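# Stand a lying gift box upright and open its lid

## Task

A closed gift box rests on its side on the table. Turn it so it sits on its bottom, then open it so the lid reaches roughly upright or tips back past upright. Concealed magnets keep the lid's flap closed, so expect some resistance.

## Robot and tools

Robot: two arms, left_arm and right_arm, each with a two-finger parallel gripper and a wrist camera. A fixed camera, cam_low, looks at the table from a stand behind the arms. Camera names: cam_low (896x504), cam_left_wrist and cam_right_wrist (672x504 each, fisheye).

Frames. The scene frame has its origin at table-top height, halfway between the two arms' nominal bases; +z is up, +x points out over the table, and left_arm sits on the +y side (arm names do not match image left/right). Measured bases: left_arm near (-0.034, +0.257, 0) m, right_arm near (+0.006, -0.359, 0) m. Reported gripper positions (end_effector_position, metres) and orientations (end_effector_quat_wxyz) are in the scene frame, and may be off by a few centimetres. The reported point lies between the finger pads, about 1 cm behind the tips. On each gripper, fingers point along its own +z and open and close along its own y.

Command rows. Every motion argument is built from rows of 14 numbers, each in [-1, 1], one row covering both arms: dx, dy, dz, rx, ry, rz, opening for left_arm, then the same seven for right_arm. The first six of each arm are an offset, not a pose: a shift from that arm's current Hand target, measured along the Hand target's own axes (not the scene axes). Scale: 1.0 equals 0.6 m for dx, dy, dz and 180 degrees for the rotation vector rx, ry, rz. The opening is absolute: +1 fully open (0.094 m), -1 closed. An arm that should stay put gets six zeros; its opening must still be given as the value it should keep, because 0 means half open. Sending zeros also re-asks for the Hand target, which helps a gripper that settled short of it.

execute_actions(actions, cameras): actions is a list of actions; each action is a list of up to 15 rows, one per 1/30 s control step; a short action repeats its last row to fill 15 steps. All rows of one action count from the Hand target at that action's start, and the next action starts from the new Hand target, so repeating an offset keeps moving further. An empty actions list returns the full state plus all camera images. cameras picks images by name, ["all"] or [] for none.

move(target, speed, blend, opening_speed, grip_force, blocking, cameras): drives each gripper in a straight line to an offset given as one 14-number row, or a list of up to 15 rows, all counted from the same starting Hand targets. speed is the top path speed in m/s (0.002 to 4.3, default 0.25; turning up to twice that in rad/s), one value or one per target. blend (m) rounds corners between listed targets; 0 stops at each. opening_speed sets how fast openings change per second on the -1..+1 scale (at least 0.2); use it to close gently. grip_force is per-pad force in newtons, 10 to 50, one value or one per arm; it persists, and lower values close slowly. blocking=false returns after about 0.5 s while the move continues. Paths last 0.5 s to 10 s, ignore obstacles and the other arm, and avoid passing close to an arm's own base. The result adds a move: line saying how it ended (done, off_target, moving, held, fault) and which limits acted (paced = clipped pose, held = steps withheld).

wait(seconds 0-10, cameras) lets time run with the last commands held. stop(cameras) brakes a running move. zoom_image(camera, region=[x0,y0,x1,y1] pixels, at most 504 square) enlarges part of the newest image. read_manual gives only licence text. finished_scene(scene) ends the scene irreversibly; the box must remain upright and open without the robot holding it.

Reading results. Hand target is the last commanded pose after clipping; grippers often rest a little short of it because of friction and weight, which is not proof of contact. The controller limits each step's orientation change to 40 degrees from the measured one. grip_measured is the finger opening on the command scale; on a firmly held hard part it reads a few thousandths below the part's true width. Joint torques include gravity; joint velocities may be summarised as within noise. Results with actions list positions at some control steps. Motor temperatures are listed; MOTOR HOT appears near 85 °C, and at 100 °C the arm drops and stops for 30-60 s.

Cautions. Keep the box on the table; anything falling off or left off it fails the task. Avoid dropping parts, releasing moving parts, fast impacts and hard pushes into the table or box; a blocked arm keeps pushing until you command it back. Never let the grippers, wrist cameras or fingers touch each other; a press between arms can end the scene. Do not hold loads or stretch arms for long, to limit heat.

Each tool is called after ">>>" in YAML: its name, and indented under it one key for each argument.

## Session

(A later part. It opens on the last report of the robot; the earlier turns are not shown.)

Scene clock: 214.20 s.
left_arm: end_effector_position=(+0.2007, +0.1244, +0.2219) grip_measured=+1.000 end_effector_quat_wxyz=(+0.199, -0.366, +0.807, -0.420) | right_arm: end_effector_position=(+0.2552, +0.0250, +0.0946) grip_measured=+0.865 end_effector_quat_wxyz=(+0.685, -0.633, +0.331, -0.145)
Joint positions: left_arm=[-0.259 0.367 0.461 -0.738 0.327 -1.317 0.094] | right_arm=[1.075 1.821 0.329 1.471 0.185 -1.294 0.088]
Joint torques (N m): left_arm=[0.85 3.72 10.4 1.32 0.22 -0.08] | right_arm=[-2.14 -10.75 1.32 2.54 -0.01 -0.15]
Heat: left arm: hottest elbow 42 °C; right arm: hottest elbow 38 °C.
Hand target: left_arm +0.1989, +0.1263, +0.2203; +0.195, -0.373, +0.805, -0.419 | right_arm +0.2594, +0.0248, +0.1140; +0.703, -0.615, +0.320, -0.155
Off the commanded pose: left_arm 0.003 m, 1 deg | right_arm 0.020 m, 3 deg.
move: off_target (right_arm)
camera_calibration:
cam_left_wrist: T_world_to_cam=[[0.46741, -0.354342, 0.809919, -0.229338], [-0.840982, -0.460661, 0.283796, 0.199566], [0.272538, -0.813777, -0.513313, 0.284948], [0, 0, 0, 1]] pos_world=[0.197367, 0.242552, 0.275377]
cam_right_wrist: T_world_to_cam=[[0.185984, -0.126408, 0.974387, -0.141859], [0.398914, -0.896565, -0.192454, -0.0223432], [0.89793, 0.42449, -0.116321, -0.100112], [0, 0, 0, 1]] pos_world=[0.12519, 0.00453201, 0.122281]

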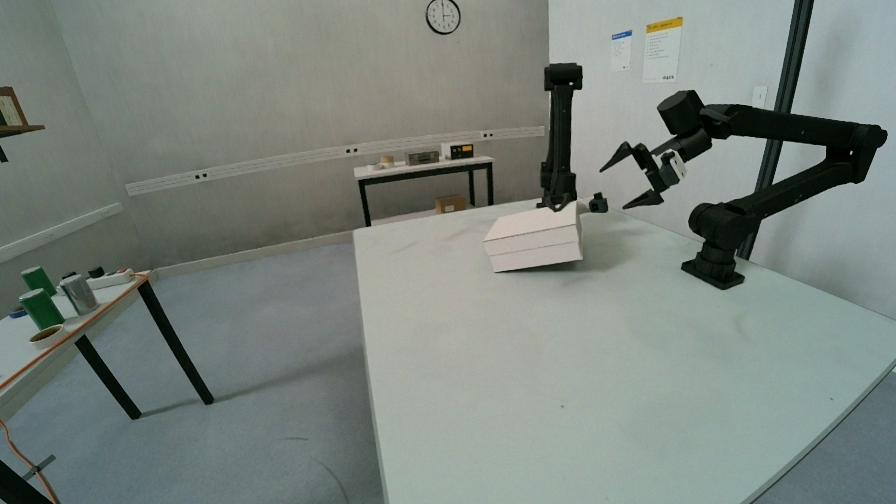

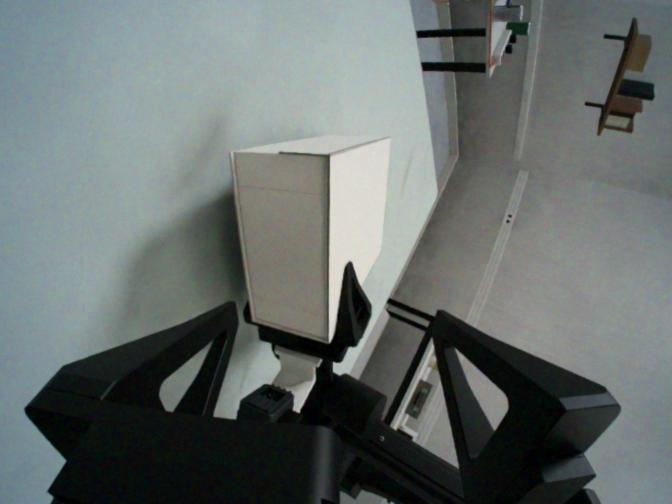

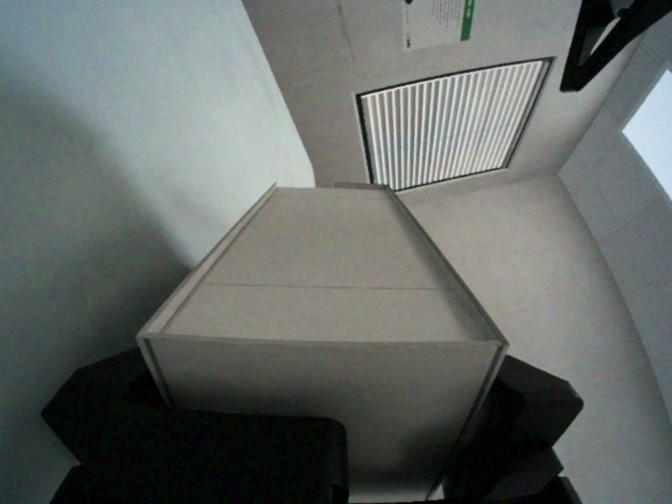

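>>> move:
  target: [0.008,0.1053,0.1358,0,0,0,1, 0.0043,0.016,-0.0007,0,0,0,0.68]
  speed: 0.08
  cameras: ["all"]

>>> zoom_image:
  camera: "cam_low"
  region: [440, 160, 690, 300]

>>> zoom_image:
  camera: "cam_left_wrist"
  region: [150, 80, 480, 380]

Scene clock: 229.17 s.
left_arm: end_effector_position=(+0.2173, +0.1061, +0.1201) grip_measured=+1.000 end_effector_quat_wxyz=(+0.193, -0.374, +0.808, -0.413) | right_arm: end_effector_position=(+0.2548, +0.0242, +0.0935) grip_measured=+0.865 end_effector_quat_wxyz=(+0.691, -0.627, +0.329, -0.145)
Joint positions: left_arm=[-0.347 0.547 0.23 -0.331 0.25 -1.383 0.094] | right_arm=[1.075 1.849 0.329 1.517 0.185 -1.294 0.088]
Joint torques (N m): left_arm=[-0.79 1.96 10.1 2.56 -0.06 -0.11] | right_arm=[-2.14 -8.94 1.42 2.54 -0.01 -0.16]
Heat: left arm: hottest elbow 41 °C; right arm: hottest elbow 37 °C.
Hand target: left_arm +0.2191, +0.1030, +0.1217; +0.194, -0.373, +0.805, -0.419 | right_arm +0.2594, +0.0247, +0.1041; +0.703, -0.615, +0.320, -0.155
Off the commanded pose: left_arm 0.004 m, 1 deg | right_arm 0.012 m, 2 deg.
move: off_target (right_arm)
camera_calibration:
cam_left_wrist: T_world_to_cam=[[0.488666, -0.352205, 0.798221, -0.164612], [-0.829535, -0.471033, 0.3, 0.230644], [0.270327, -0.808752, -0.522344, 0.214296], [0, 0, 0, 1]] pos_world=[0.213838, 0.223976, 0.17414]
cam_right_wrist: T_world_to_cam=[[0.177707, -0.141417, 0.973869, -0.13823], [0.400592, -0.89352, -0.202848, -0.0225304], [0.898858, 0.426172, -0.102134, -0.101117], [0, 0, 0, 1]] pos_world=[0.12448, 0.00341351, 0.119721]

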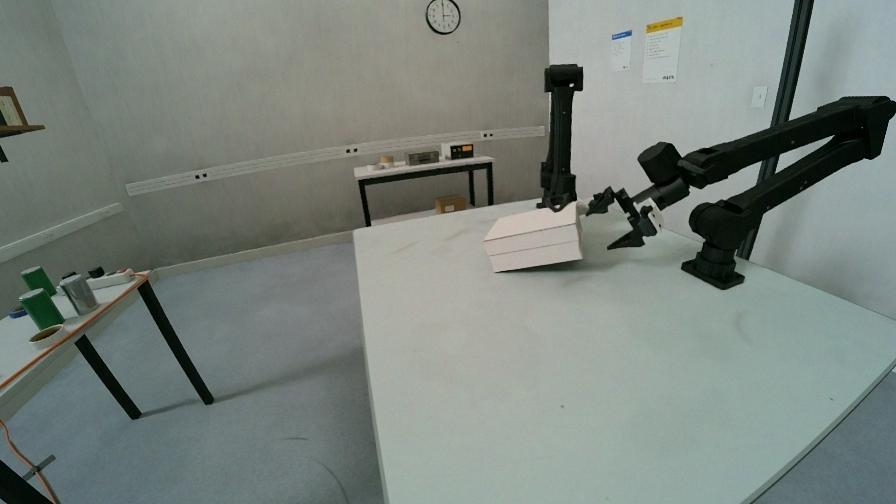

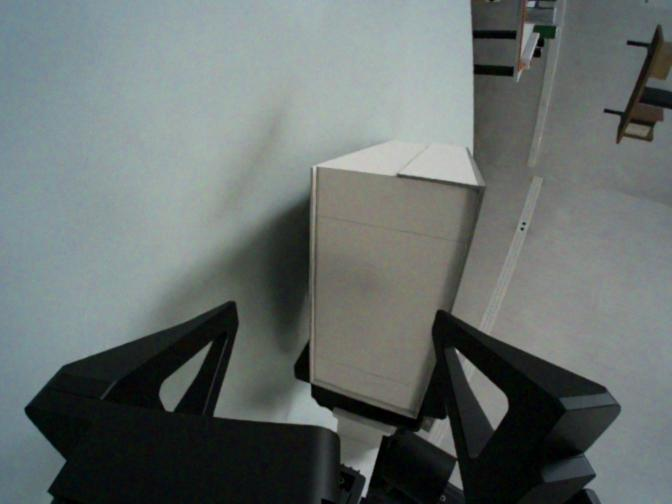

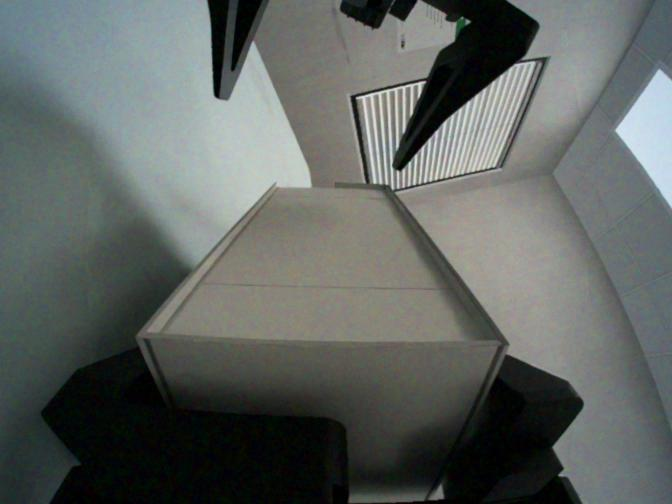

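Scaled by 2.016 from the camera's 896x504 image, which has a finer 1280x720 frame.

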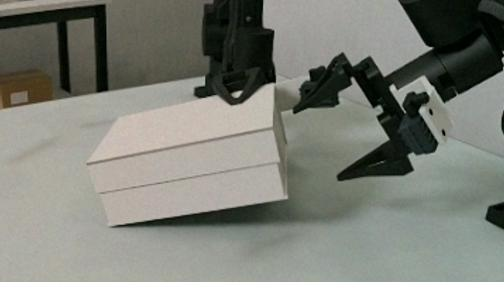

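Scaled by 1.527 from the camera's 672x504 image, which has a finer 960x720 frame.

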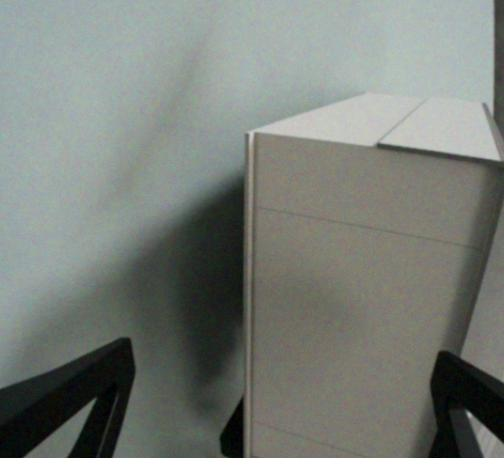

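>>> move:
  target:
    - [0,-0.04,0,0,0,0,1, 0,0,0,0,0,0,0.68]
    - [0,-0.04,0.1167,0,0,0,1, 0,0,0,0,0,0,0.68]
  speed: 0.06
  blend: [0.01,0]
  cameras: ["all"]

>>> zoom_image:
  camera: "cam_low"
  region: [440, 160, 690, 300]

>>> zoom_image:
  camera: "cam_left_wrist"
  region: [150, 80, 480, 380]

Scene clock: 240.20 s.
left_arm: end_effector_position=(+0.2447, +0.0770, +0.0703) grip_measured=+1.000 end_effector_quat_wxyz=(+0.177, -0.384, +0.818, -0.390) | right_arm: end_effector_position=(+0.2695, +0.0114, +0.0885) grip_measured=+0.865 end_effector_quat_wxyz=(+0.680, -0.626, +0.341, -0.172)
Joint positions: left_arm=[-0.436 0.935 0.23 0.007 0.176 -1.439 0.094] | right_arm=[1.042 1.858 0.325 1.517 0.208 -1.315 0.088]
Joint torques (N m): left_arm=[-0.85 0.56 13.7 2.96 -0.14 -0.11] | right_arm=[0.21 -9.7 1.54 2.62 -1.01 0.06]
Heat: left arm: hottest elbow 41 °C; right arm: hottest elbow 37 °C.
Hand target: left_arm +0.2733, +0.0570, +0.1011; +0.194, -0.373, +0.805, -0.419 | right_arm +0.2595, +0.0247, +0.1042; +0.704, -0.615, +0.320, -0.155
Off the commanded pose: left_arm 0.047 m, 4 deg | right_arm 0.023 m, 4 deg.
move: off_target (left_arm, right_arm)
camera_calibration:
cam_left_wrist: T_world_to_cam=[[0.532786, -0.373077, 0.759574, -0.154917], [-0.810475, -0.483172, 0.331172, 0.248655], [0.243452, -0.79206, -0.559797, 0.165253], [0, 0, 0, 1]] pos_world=[0.243835, 0.193237, 0.127832]
cam_right_wrist: T_world_to_cam=[[0.160478, -0.126187, 0.97894, -0.13378], [0.351092, -0.919633, -0.176097, -0.0296593], [0.922486, 0.371958, -0.103278, -0.115047], [0, 0, 0, 1]] pos_world=[0.138011, -0.0013645, 0.113858]

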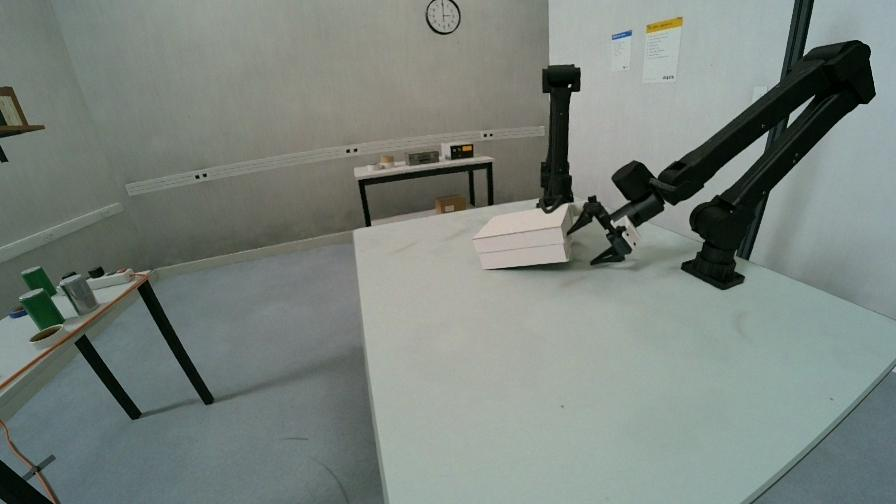

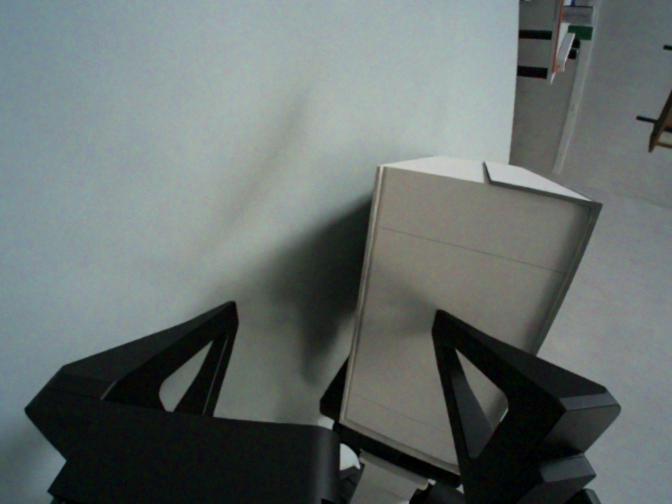

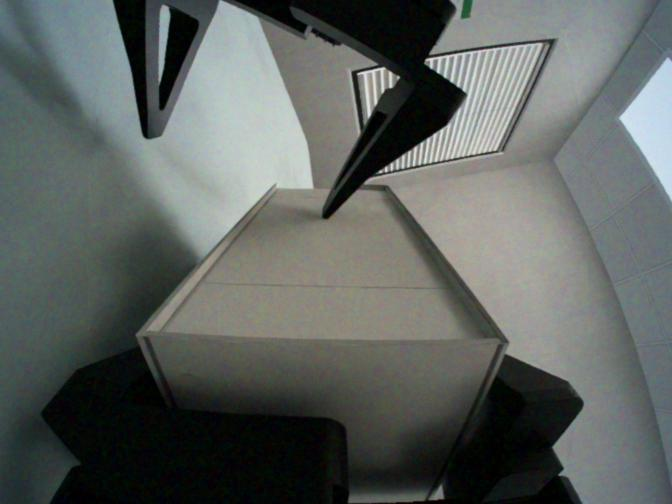

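Scaled by 2.016 from the camera's 896x504 image, which has a finer 1280x720 frame.

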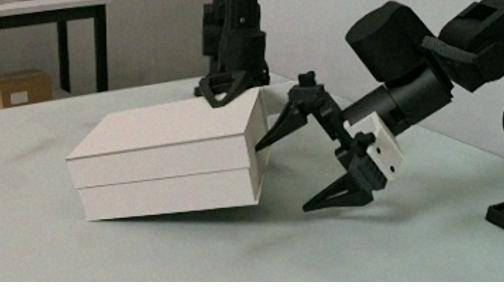

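Scaled by 1.527 from the camera's 672x504 image, which has a finer 960x720 frame.

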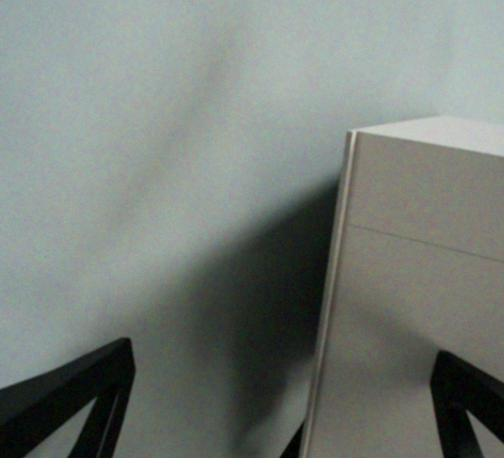

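>>> move:
  target: [0.0055,0.0738,-0.118,0,0,0,1, 0,0,0,0,0,0,0.68]
  speed: 0.08
  cameras: ["all"]

>>> zoom_image:
  camera: "cam_low"
  region: [440, 160, 690, 300]

>>> zoom_image:
  camera: "cam_left_wrist"
  region: [200, 120, 520, 420]

Scene clock: 247.87 s.
left_arm: end_effector_position=(+0.2082, +0.1059, +0.1064) grip_measured=+1.000 end_effector_quat_wxyz=(+0.193, -0.373, +0.803, -0.422) | right_arm: end_effector_position=(+0.2602, +0.0186, +0.0891) grip_measured=+0.864 end_effector_quat_wxyz=(+0.684, -0.632, +0.329, -0.157)
Joint positions: left_arm=[-0.363 0.515 0.176 -0.288 0.246 -1.402 0.094] | right_arm=[1.058 1.858 0.325 1.519 0.183 -1.314 0.088]
Joint torques (N m): left_arm=[1.14 2.78 9.96 1.52 0.22 0.08] | right_arm=[-0.85 -9.7 1.59 2.52 0.02 0.05]
Heat: left arm: hottest elbow 41 °C; right arm: hottest elbow 37 °C.
Hand target: left_arm +0.2076, +0.1084, +0.1056; +0.195, -0.373, +0.805, -0.419 | right_arm +0.2594, +0.0248, +0.1042; +0.704, -0.615, +0.320, -0.155
Off the commanded pose: left_arm 0.003 m, 0 deg | right_arm 0.016 m, 3 deg.
move: off_target (right_arm)
camera_calibration:
cam_left_wrist: T_world_to_cam=[[0.48083, -0.338984, 0.808636, -0.150173], [-0.832891, -0.464814, 0.3004, 0.227047], [0.274035, -0.817947, -0.505833, 0.207855], [0, 0, 0, 1]] pos_world=[0.204353, 0.224643, 0.15837]
cam_right_wrist: T_world_to_cam=[[0.166321, -0.122785, 0.978397, -0.133471], [0.38886, -0.90364, -0.179507, -0.0295194], [0.906159, 0.410316, -0.102548, -0.105531], [0, 0, 0, 1]] pos_world=[0.129306, 0.000238067, 0.114466]

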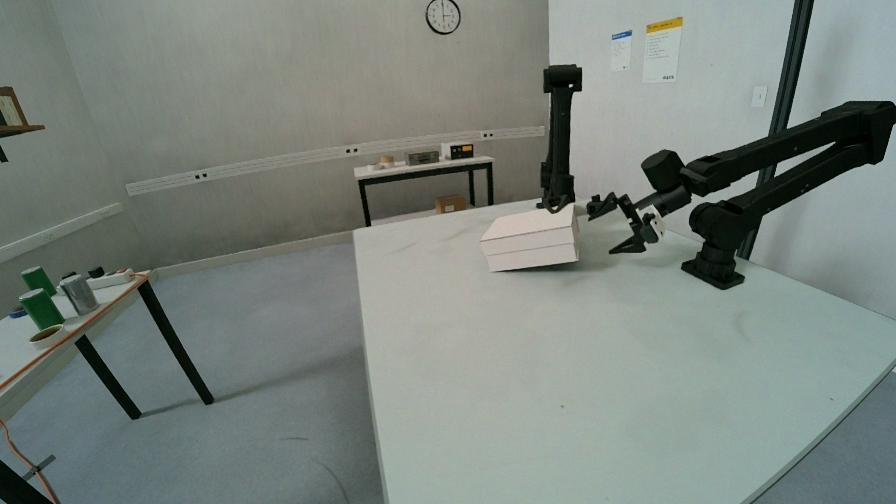

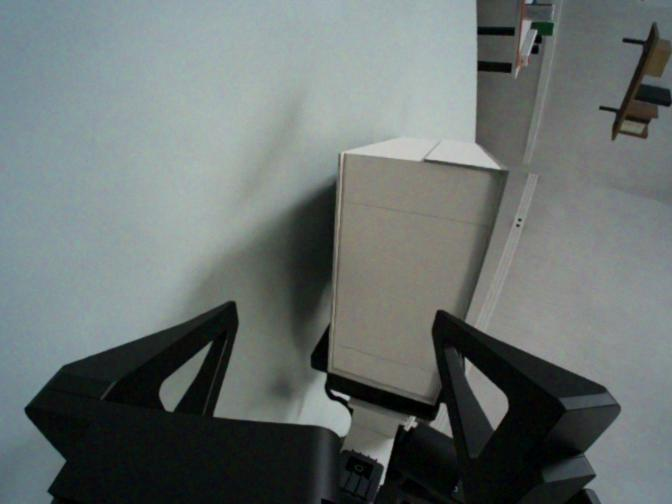

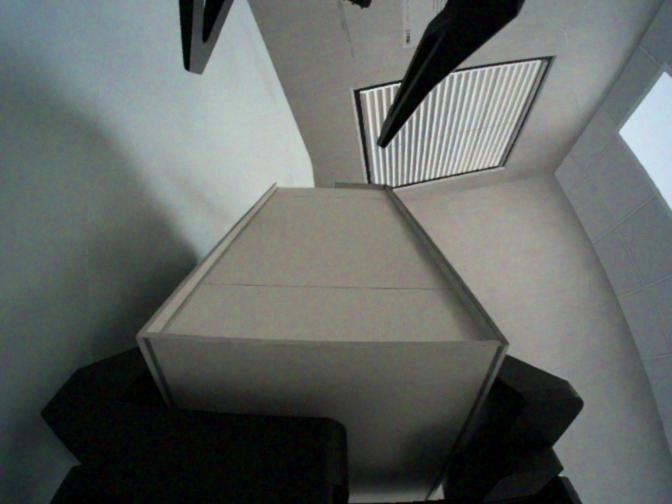

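Scaled by 2.016 from the camera's 896x504 image, which has a finer 1280x720 frame.

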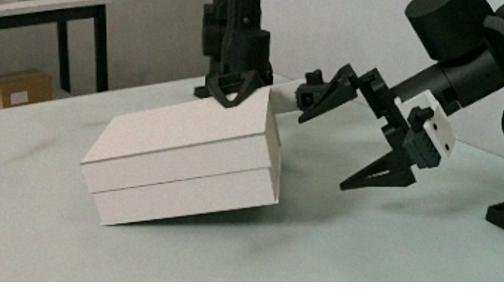

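Scaled by 1.575 from the camera's 672x504 image, which has a finer 960x720 frame.

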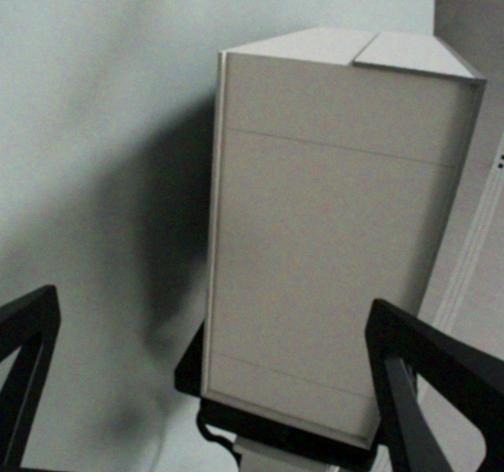

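>>> move:
  target: [0,-0.0667,0,0,0,0,1, 0,0,0,0,0,0,0.68]
  speed: 0.08
  cameras: ["cam_left_wrist","cam_right_wrist"]

>>> zoom_image:
  camera: "cam_left_wrist"
  region: [200, 120, 520, 420]

Scene clock: 255.50 s.
left_arm: end_effector_position=(+0.2104, +0.1030, +0.1070) grip_measured=+1.000 end_effector_quat_wxyz=(+0.184, -0.379, +0.813, -0.402) | right_arm: end_effector_position=(+0.2602, +0.0186, +0.0891) grip_measured=+0.864 end_effector_quat_wxyz=(+0.684, -0.632, +0.329, -0.157)
Joint positions: left_arm=[-0.384 0.559 0.213 -0.329 0.22 -1.405 0.094] | right_arm=[1.058 1.858 0.325 1.519 0.183 -1.314 0.088]
Joint torques (N m): left_arm=[-0.91 3.25 15.27 1.46 -0.12 -0.1] | right_arm=[-0.91 -9.7 1.59 2.52 0.02 0.04]
Heat: left arm: hottest elbow 41 °C; right arm: hottest elbow 37 °C.
Hand target: left_arm +0.2252, +0.0936, +0.1384; +0.195, -0.373, +0.805, -0.419 | right_arm +0.2594, +0.0248, +0.1042; +0.704, -0.615, +0.320, -0.155
Off the commanded pose: left_arm 0.036 m, 3 deg | right_arm 0.016 m, 3 deg.
move: off_target (left_arm, right_arm)
camera_calibration:
cam_left_wrist: T_world_to_cam=[[0.511807, -0.36288, 0.778699, -0.153477], [-0.820463, -0.475233, 0.317795, 0.223999], [0.254742, -0.801543, -0.540957, 0.211397], [0, 0, 0, 1]] pos_world=[0.208482, 0.220202, 0.162683]
cam_right_wrist: T_world_to_cam=[[0.166321, -0.122785, 0.978397, -0.133471], [0.38886, -0.90364, -0.179507, -0.0295194], [0.906159, 0.410316, -0.102548, -0.105531], [0, 0, 0, 1]] pos_world=[0.129306, 0.000238067, 0.114466]
Images, in order (width x height): cam_left_wrist 672x504, cam_right_wrist 672x504.

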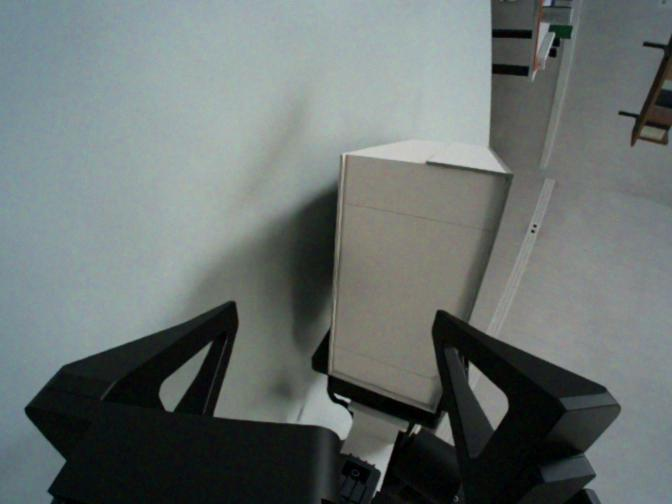

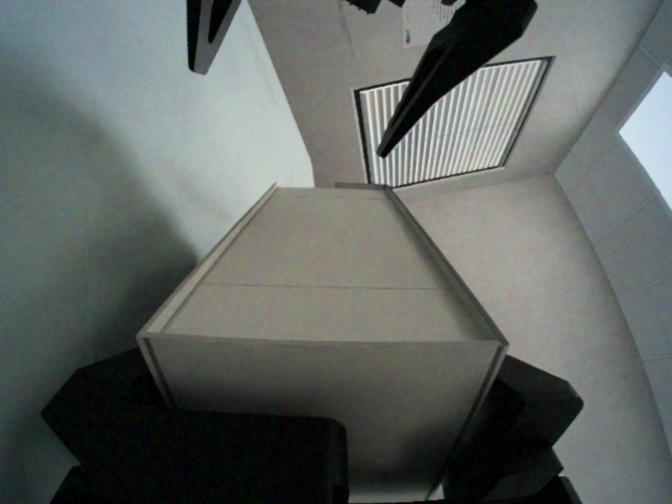

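Scaled by 1.575 from the camera's 672x504 image, which has a finer 960x720 frame.

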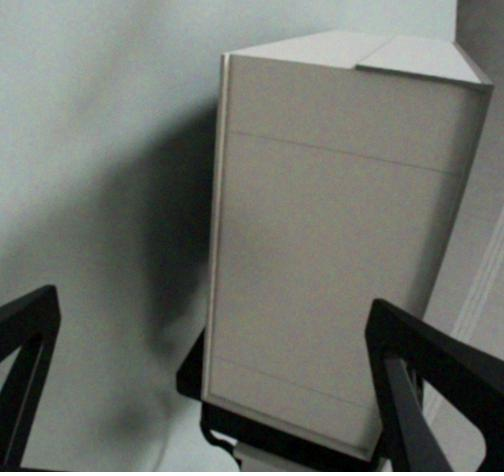

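>>> move:
  target: [-0.004,-0.0595,-0.0062,0,0,0,1, 0,0,0,0,0,0,0.68]
  speed: 0.08
  cameras: ["cam_left_wrist"]

>>> zoom_image:
  camera: "cam_left_wrist"
  region: [200, 120, 520, 420]

Scene clock: 258.67 s.
left_arm: end_effector_position=(+0.2260, +0.0935, +0.1371) grip_measured=+1.000 end_effector_quat_wxyz=(+0.183, -0.379, +0.813, -0.402) | right_arm: end_effector_position=(+0.2602, +0.0186, +0.0891) grip_measured=+0.864 end_effector_quat_wxyz=(+0.684, -0.632, +0.329, -0.157)
Joint positions: left_arm=[-0.397 0.606 0.307 -0.375 0.21 -1.413 0.094] | right_arm=[1.058 1.858 0.325 1.519 0.183 -1.314 0.088]
Joint torques (N m): left_arm=[-1.03 2.32 15.45 1.46 -0.12 -0.05] | right_arm=[-0.91 -9.7 1.59 2.52 0.02 0.04]
Heat: left arm: hottest elbow 41 °C; right arm: hottest elbow 37 °C.
Hand target: left_arm +0.2399, +0.0840, +0.1698; +0.195, -0.373, +0.805, -0.419 | right_arm +0.2594, +0.0248, +0.1042; +0.704, -0.615, +0.320, -0.155
Off the commanded pose: left_arm 0.037 m, 3 deg | right_arm 0.016 m, 3 deg.
move: off_target (left_arm, right_arm)
camera_calibration:
cam_left_wrist: T_world_to_cam=[[0.512096, -0.363688, 0.778132, -0.188332], [-0.820533, -0.474973, 0.318004, 0.222593], [0.253938, -0.801331, -0.541649, 0.216228], [0, 0, 0, 1]] pos_world=[0.22418, 0.210502, 0.192881]
Images, in order (width x height): cam_left_wrist 672x504.

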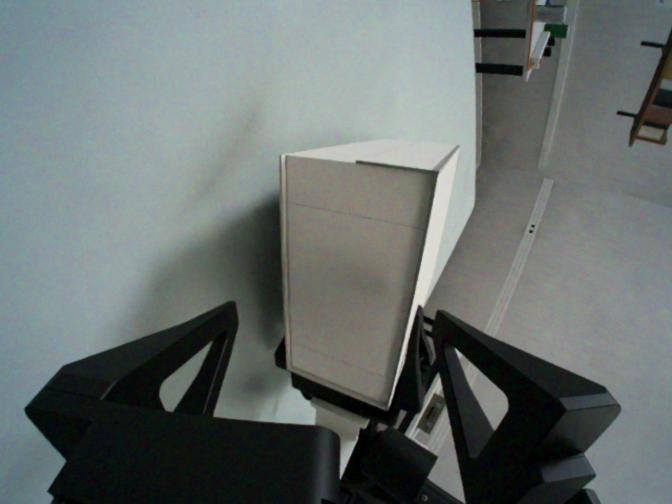

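Scaled by 1.575 from the camera's 672x504 image, which has a finer 960x720 frame.

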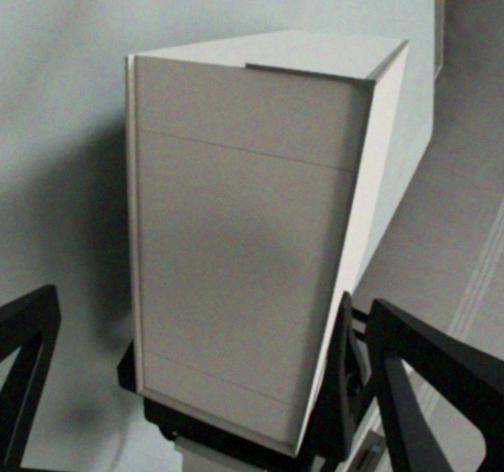

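>>> move:
  target: [0,-0.005,0.05,0,0,0,1, 0,0,0,0,0,0,0.68]
  speed: 0.06
  cameras: ["cam_left_wrist"]

>>> zoom_image:
  camera: "cam_left_wrist"
  region: [200, 120, 520, 420]

Scene clock: 262.90 s.
left_arm: end_effector_position=(+0.2365, +0.0824, +0.1175) grip_measured=+1.000 end_effector_quat_wxyz=(+0.174, -0.383, +0.820, -0.389) | right_arm: end_effector_position=(+0.2602, +0.0186, +0.0891) grip_measured=+0.864 end_effector_quat_wxyz=(+0.685, -0.631, +0.329, -0.157)
Joint positions: left_arm=[-0.428 0.735 0.307 -0.277 0.186 -1.431 0.094] | right_arm=[1.058 1.858 0.325 1.519 0.183 -1.313 0.088]
Joint torques (N m): left_arm=[-0.62 1.14 15.16 2.62 -0.06 -0.03] | right_arm=[-0.73 -9.7 1.59 2.52 0.02 0.04]
Heat: left arm: hottest elbow 41 °C; right arm: hottest elbow 37 °C.
Hand target: left_arm +0.2600, +0.0671, +0.1550; +0.194, -0.373, +0.805, -0.419 | right_arm +0.2594, +0.0248, +0.1042; +0.704, -0.615, +0.320, -0.155
Off the commanded pose: left_arm 0.047 m, 5 deg | right_arm 0.016 m, 3 deg.
move: off_target (left_arm, right_arm)
camera_calibration:
cam_left_wrist: T_world_to_cam=[[0.535443, -0.376788, 0.755865, -0.18432], [-0.810595, -0.480558, 0.334662, 0.228443], [0.237141, -0.791893, -0.562734, 0.199655], [0, 0, 0, 1]] pos_world=[0.236521, 0.198436, 0.175222]
Images, in order (width x height): cam_left_wrist 672x504.

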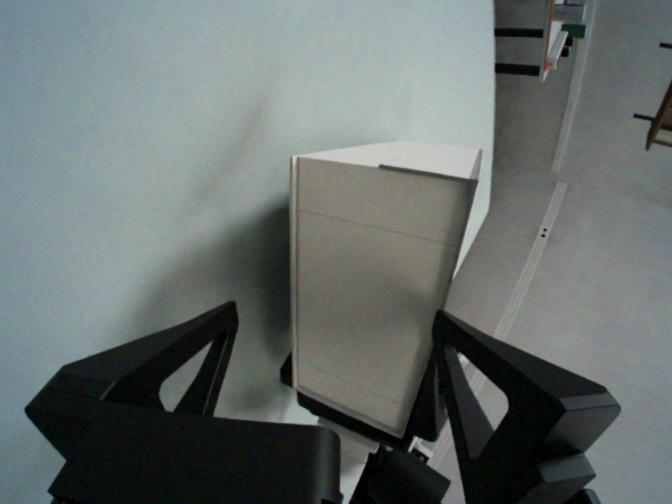

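Scaled by 1.575 from the camera's 672x504 image, which has a finer 960x720 frame.

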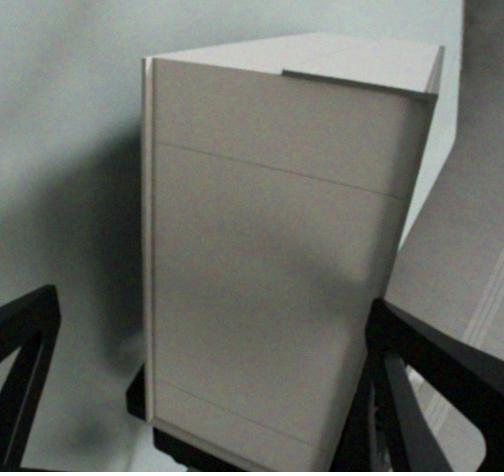

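>>> move:
  target: [0,-0.05,0,0,0,0,1, 0,0,0,0,0,0,0.68]
  speed: 0.06

Scene clock: 269.77 s.
left_arm: end_effector_position=(+0.2574, +0.0676, +0.1478) grip_measured=+1.000 end_effector_quat_wxyz=(+0.184, -0.379, +0.814, -0.401) | right_arm: end_effector_position=(+0.2602, +0.0186, +0.0891) grip_measured=+0.864 end_effector_quat_wxyz=(+0.685, -0.631, +0.329, -0.157)
Joint positions: left_arm=[-0.446 0.781 0.391 -0.28 0.171 -1.442 0.094] | right_arm=[1.058 1.858 0.325 1.519 0.183 -1.313 0.088]
Joint torques (N m): left_arm=[-0.91 0.44 14.94 1.24 -0.11 -0.08] | right_arm=[-0.85 -9.7 1.59 2.54 0.02 0.04]
Heat: left arm: hottest elbow 41 °C; right arm: hottest elbow 37 °C.
Hand target: left_arm +0.2731, +0.0560, +0.1793; +0.194, -0.373, +0.805, -0.419 | right_arm +0.2594, +0.0248, +0.1042; +0.704, -0.615, +0.320, -0.155
Off the commanded pose: left_arm 0.037 m, 3 deg | right_arm 0.016 m, 3 deg.
move: off_target (left_arm, right_arm)

>>> move:
  target: [0,0.04,0,0,0,0,1, 0,0,0,0,0,0,0.68]
  speed: 0.06

Scene clock: 272.17 s.
left_arm: end_effector_position=(+0.2584, +0.0665, +0.1507) grip_measured=+1.000 end_effector_quat_wxyz=(+0.186, -0.376, +0.812, -0.406) | right_arm: end_effector_position=(+0.2602, +0.0186, +0.0891) grip_measured=+0.864 end_effector_quat_wxyz=(+0.685, -0.631, +0.329, -0.157)
Joint positions: left_arm=[-0.446 0.778 0.391 -0.27 0.174 -1.442 0.094] | right_arm=[1.058 1.858 0.325 1.519 0.183 -1.313 0.088]
Joint torques (N m): left_arm=[-0.56 -0.21 10.07 2.67 0.11 0.05] | right_arm=[-0.85 -9.7 1.58 2.52 0.02 0.04]
Heat: left arm: hottest elbow 41 °C; right arm: hottest elbow 36 °C.
Hand target: left_arm +0.2626, +0.0649, +0.1597; +0.194, -0.373, +0.805, -0.419 | right_arm +0.2594, +0.0248, +0.1042; +0.704, -0.615, +0.320, -0.155
Off the commanded pose: left_arm 0.010 m, 2 deg | right_arm 0.016 m, 3 deg.
move: off_target (right_arm)

>>> move:
  target: [0,0.0667,0,0,0,0,1, 0,0,0,0,0,0,0.68]
  speed: 0.06
  cameras: ["cam_left_wrist"]

>>> zoom_image:
  camera: "cam_left_wrist"
  region: [200, 120, 520, 420]

Scene clock: 275.77 s.
left_arm: end_effector_position=(+0.2412, +0.0789, +0.1214) grip_measured=+1.000 end_effector_quat_wxyz=(+0.184, -0.378, +0.809, -0.410) | right_arm: end_effector_position=(+0.2602, +0.0186, +0.0891) grip_measured=+0.864 end_effector_quat_wxyz=(+0.685, -0.631, +0.329, -0.157)
Joint positions: left_arm=[-0.426 0.739 0.291 -0.205 0.195 -1.439 0.094] | right_arm=[1.058 1.858 0.325 1.519 0.183 -1.313 0.088]
Joint torques (N m): left_arm=[0.73 -0.09 9.43 2.77 0.15 0.19] | right_arm=[-0.91 -9.7 1.59 2.51 0.02 0.04]
Heat: left arm: hottest elbow 41 °C; right arm: hottest elbow 36 °C.
Hand target: left_arm +0.2451, +0.0797, +0.1271; +0.195, -0.373, +0.805, -0.419 | right_arm +0.2594, +0.0248, +0.1042; +0.704, -0.615, +0.320, -0.155
Off the commanded pose: left_arm 0.007 m, 2 deg | right_arm 0.016 m, 3 deg.
move: off_target (right_arm)
camera_calibration:
cam_left_wrist: T_world_to_cam=[[0.504624, -0.351455, 0.788564, -0.189706], [-0.823776, -0.469345, 0.317975, 0.233619], [0.258355, -0.810058, -0.526363, 0.189981], [0, 0, 0, 1]] pos_world=[0.239097, 0.196871, 0.17531]
Images, in order (width x height): cam_left_wrist 672x504.

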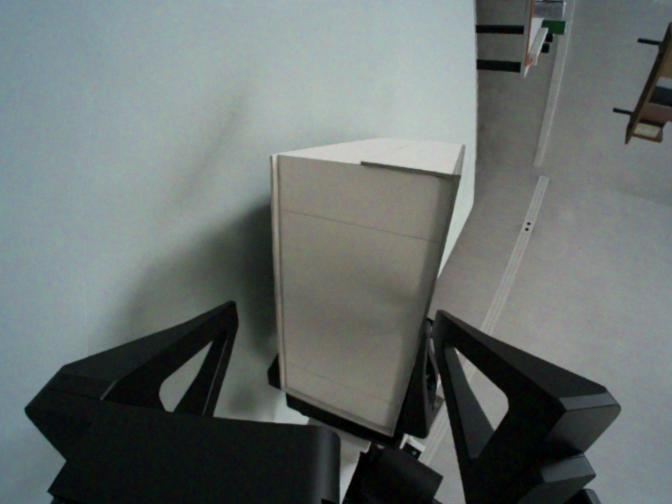

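Scaled by 1.575 from the camera's 672x504 image, which has a finer 960x720 frame.

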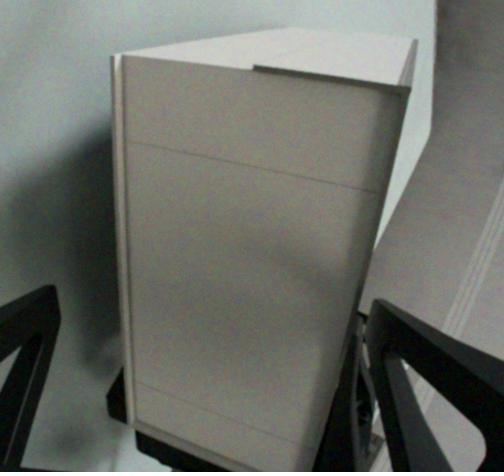

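>>> move:
  target: [0,-0.06,0,0,0,0,1, 0,0,0,0,0,0,0.68]
  speed: 0.06

Scene clock: 283.23 s.
left_arm: end_effector_position=(+0.2453, +0.0775, +0.1270) grip_measured=+1.000 end_effector_quat_wxyz=(+0.184, -0.381, +0.812, -0.403) | right_arm: end_effector_position=(+0.2602, +0.0186, +0.0891) grip_measured=+0.864 end_effector_quat_wxyz=(+0.685, -0.631, +0.329, -0.157)
Joint positions: left_arm=[-0.43 0.75 0.319 -0.235 0.183 -1.439 0.094] | right_arm=[1.058 1.858 0.325 1.519 0.183 -1.313 0.088]
Joint torques (N m): left_arm=[-0.73 1.49 14.68 1.29 -0.13 -0.03] | right_arm=[-0.97 -9.7 1.61 2.52 0.02 0.04]
Heat: left arm: hottest elbow 40 °C; right arm: hottest elbow 36 °C.
Hand target: left_arm +0.2609, +0.0664, +0.1567; +0.195, -0.373, +0.805, -0.419 | right_arm +0.2594, +0.0248, +0.1042; +0.704, -0.615, +0.320, -0.155
Off the commanded pose: left_arm 0.035 m, 3 deg | right_arm 0.016 m, 3 deg.
move: off_target (left_arm, right_arm)

>>> move:
  target: [0,-0.012,0.07,0,0,0,1, 0,0,0,0,0,0,0.68]
  speed: 0.05
  cameras: ["cam_left_wrist","cam_low"]

>>> zoom_image:
  camera: "cam_left_wrist"
  region: [200, 120, 520, 420]

>>> zoom_image:
  camera: "cam_low"
  region: [440, 160, 690, 300]

Scene clock: 290.10 s.
left_arm: end_effector_position=(+0.2686, +0.0570, +0.1086) grip_measured=+1.000 end_effector_quat_wxyz=(+0.179, -0.381, +0.818, -0.393) | right_arm: end_effector_position=(+0.2602, +0.0185, +0.0888) grip_measured=+0.864 end_effector_quat_wxyz=(+0.684, -0.632, +0.329, -0.157)
Joint positions: left_arm=[-0.464 0.942 0.354 -0.101 0.156 -1.452 0.094] | right_arm=[1.058 1.859 0.325 1.519 0.183 -1.313 0.088]
Joint torques (N m): left_arm=[0.21 -0.56 13.74 2.73 -0.14 -0.09] | right_arm=[-0.91 -9.7 1.59 2.52 0.01 0.04]
Heat: left arm: hottest elbow 41 °C; right arm: hottest elbow 36 °C.
Hand target: left_arm +0.2903, +0.0415, +0.1384; +0.194, -0.373, +0.805, -0.419 | right_arm +0.2594, +0.0248, +0.1041; +0.704, -0.615, +0.320, -0.155
Off the commanded pose: left_arm 0.040 m, 4 deg | right_arm 0.017 m, 3 deg.
move: off_target (left_arm, right_arm)
camera_calibration:
cam_left_wrist: T_world_to_cam=[[0.52585, -0.374189, 0.763849, -0.202744], [-0.814837, -0.479199, 0.326204, 0.247178], [0.243974, -0.793946, -0.556889, 0.164678], [0, 0, 0, 1]] pos_world=[0.267846, 0.173328, 0.165943]
Images, in order (width x height): cam_low 896x504, cam_left_wrist 672x504.

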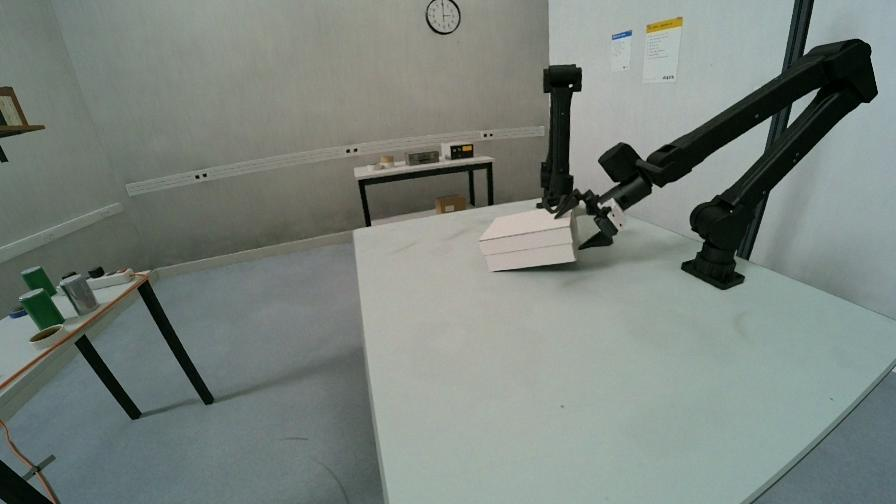

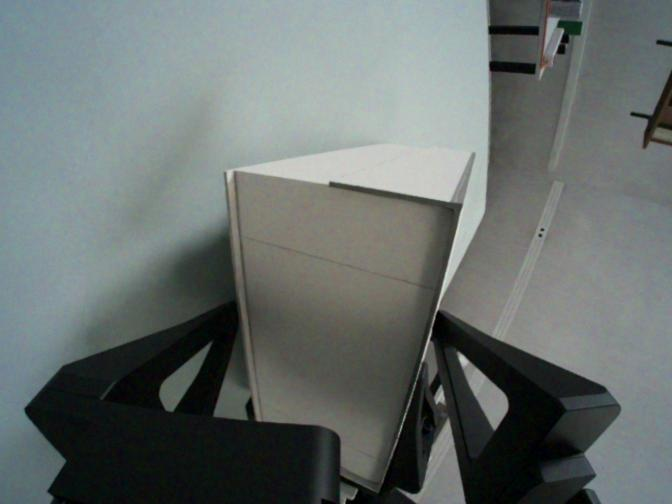

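Scaled by 1.575 from the camera's 672x504 image, which has a finer 960x720 frame.

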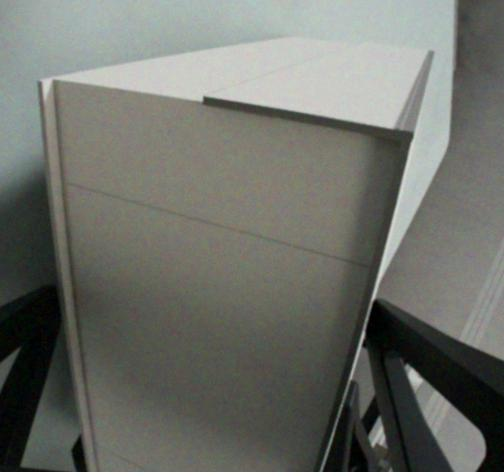

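Scaled by 2.016 from the camera's 896x504 image, which has a finer 1280x720 frame.

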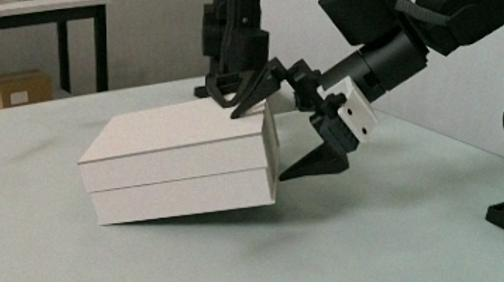

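>>> zoom_image:
  camera: "cam_low"
  region: [530, 170, 650, 280]

>>> zoom_image:
  camera: "cam_left_wrist"
  region: [180, 240, 300, 400]

Scaled by 4.200 from the camera's 896x504 image, which has a finer 1280x720 frame.

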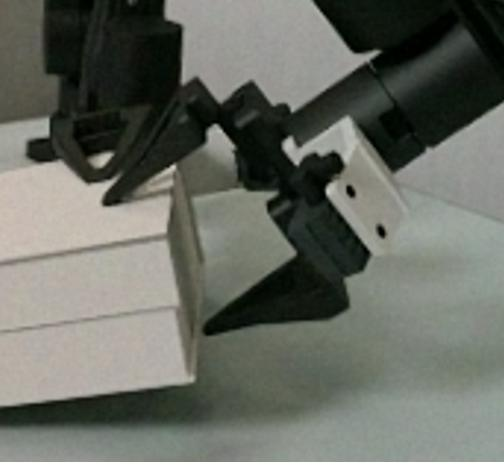

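Scaled by 3.150 from the camera's 672x504 image, which has a finer 960x720 frame.

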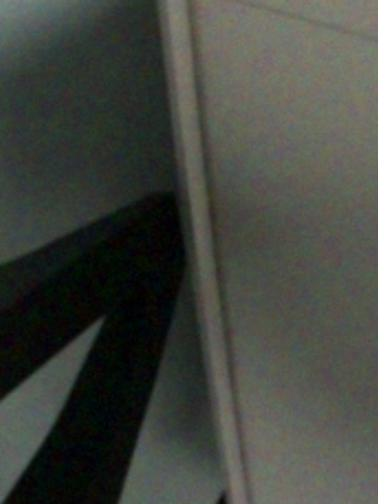

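>>> move:
  target: [0,0.05,0,0,0,0,1, 0,0,0,0,0,0,0.68]
  speed: 0.06

Scene clock: 296.47 s.
left_arm: end_effector_position=(+0.2746, +0.0532, +0.1143) grip_measured=+1.000 end_effector_quat_wxyz=(+0.193, -0.373, +0.808, -0.414) | right_arm: end_effector_position=(+0.2611, +0.0177, +0.0888) grip_measured=+0.864 end_effector_quat_wxyz=(+0.684, -0.631, +0.331, -0.159)
Joint positions: left_arm=[-0.464 0.952 0.342 -0.021 0.159 -1.452 0.094] | right_arm=[1.058 1.859 0.325 1.519 0.19 -1.313 0.088]
Joint torques (N m): left_arm=[0.56 -0.15 8.62 2.52 0.17 0.04] | right_arm=[-0.91 -9.76 1.58 2.54 -0.26 0.04]
Heat: left arm: hottest elbow 42 °C; right arm: hottest elbow 36 °C.
Hand target: left_arm +0.2772, +0.0526, +0.1138; +0.195, -0.373, +0.805, -0.419 | right_arm +0.2594, +0.0248, +0.1041; +0.704, -0.615, +0.320, -0.155
Off the commanded pose: left_arm 0.003 m, 1 deg | right_arm 0.017 m, 3 deg.
move: off_target (right_arm)

>>> move:
  target:
    - [0,0.0,-0.03,0,0,0,1, 0,0,0,0,0,0,0.68]
    - [0,0.03,-0.03,0,0,0,1, 0,0,0,0,0,0,0.68]
  speed: 0.06
  cameras: ["cam_left_wrist","cam_low"]

>>> zoom_image:
  camera: "cam_left_wrist"
  region: [180, 200, 340, 400]

>>> zoom_image:
  camera: "cam_low"
  region: [530, 170, 650, 280]

Scene clock: 301.40 s.
left_arm: end_effector_position=(+0.2569, +0.0658, +0.1095) grip_measured=+1.000 end_effector_quat_wxyz=(+0.188, -0.375, +0.807, -0.416) | right_arm: end_effector_position=(+0.2600, +0.0186, +0.0884) grip_measured=+0.864 end_effector_quat_wxyz=(+0.684, -0.632, +0.328, -0.157)
Joint positions: left_arm=[-0.446 0.87 0.292 -0.056 0.18 -1.45 0.094] | right_arm=[1.058 1.86 0.325 1.519 0.182 -1.314 0.088]
Joint torques (N m): left_arm=[0.38 -1.08 8.16 2.39 0.09 0.11] | right_arm=[-0.85 -9.82 1.58 2.52 0.07 0.05]
Heat: left arm: hottest elbow 41 °C; right arm: hottest elbow 36 °C.
Hand target: left_arm +0.2580, +0.0688, +0.1093; +0.194, -0.373, +0.805, -0.419 | right_arm +0.2594, +0.0248, +0.1042; +0.704, -0.615, +0.320, -0.155
Off the commanded pose: left_arm 0.003 m, 1 deg | right_arm 0.017 m, 3 deg.
move: off_target (right_arm)
camera_calibration:
cam_left_wrist: T_world_to_cam=[[0.492001, -0.346213, 0.798794, -0.191043], [-0.829412, -0.46526, 0.309206, 0.246355], [0.264596, -0.814659, -0.516062, 0.166666], [0, 0, 0, 1]] pos_world=[0.254224, 0.184253, 0.16244]
Images, in order (width x height): cam_low 896x504, cam_left_wrist 672x504.

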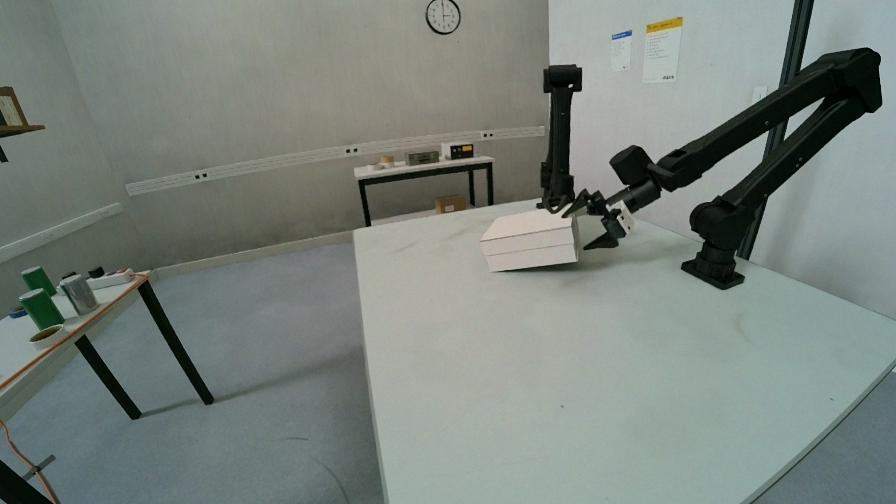

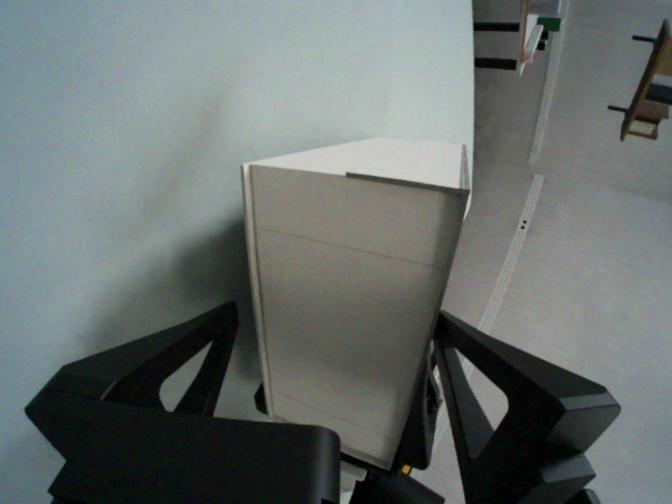

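Scaled by 2.520 from the camera's 672x504 image, which has a finer 960x720 frame.

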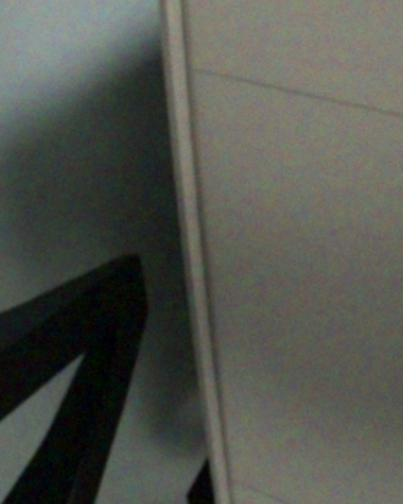

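Scaled by 4.200 from the camera's 896x504 image, which has a finer 1280x720 frame.

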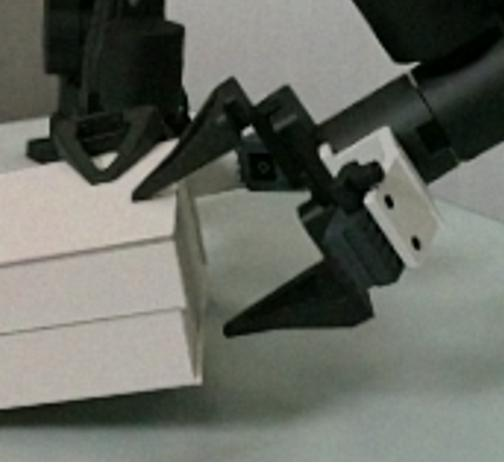

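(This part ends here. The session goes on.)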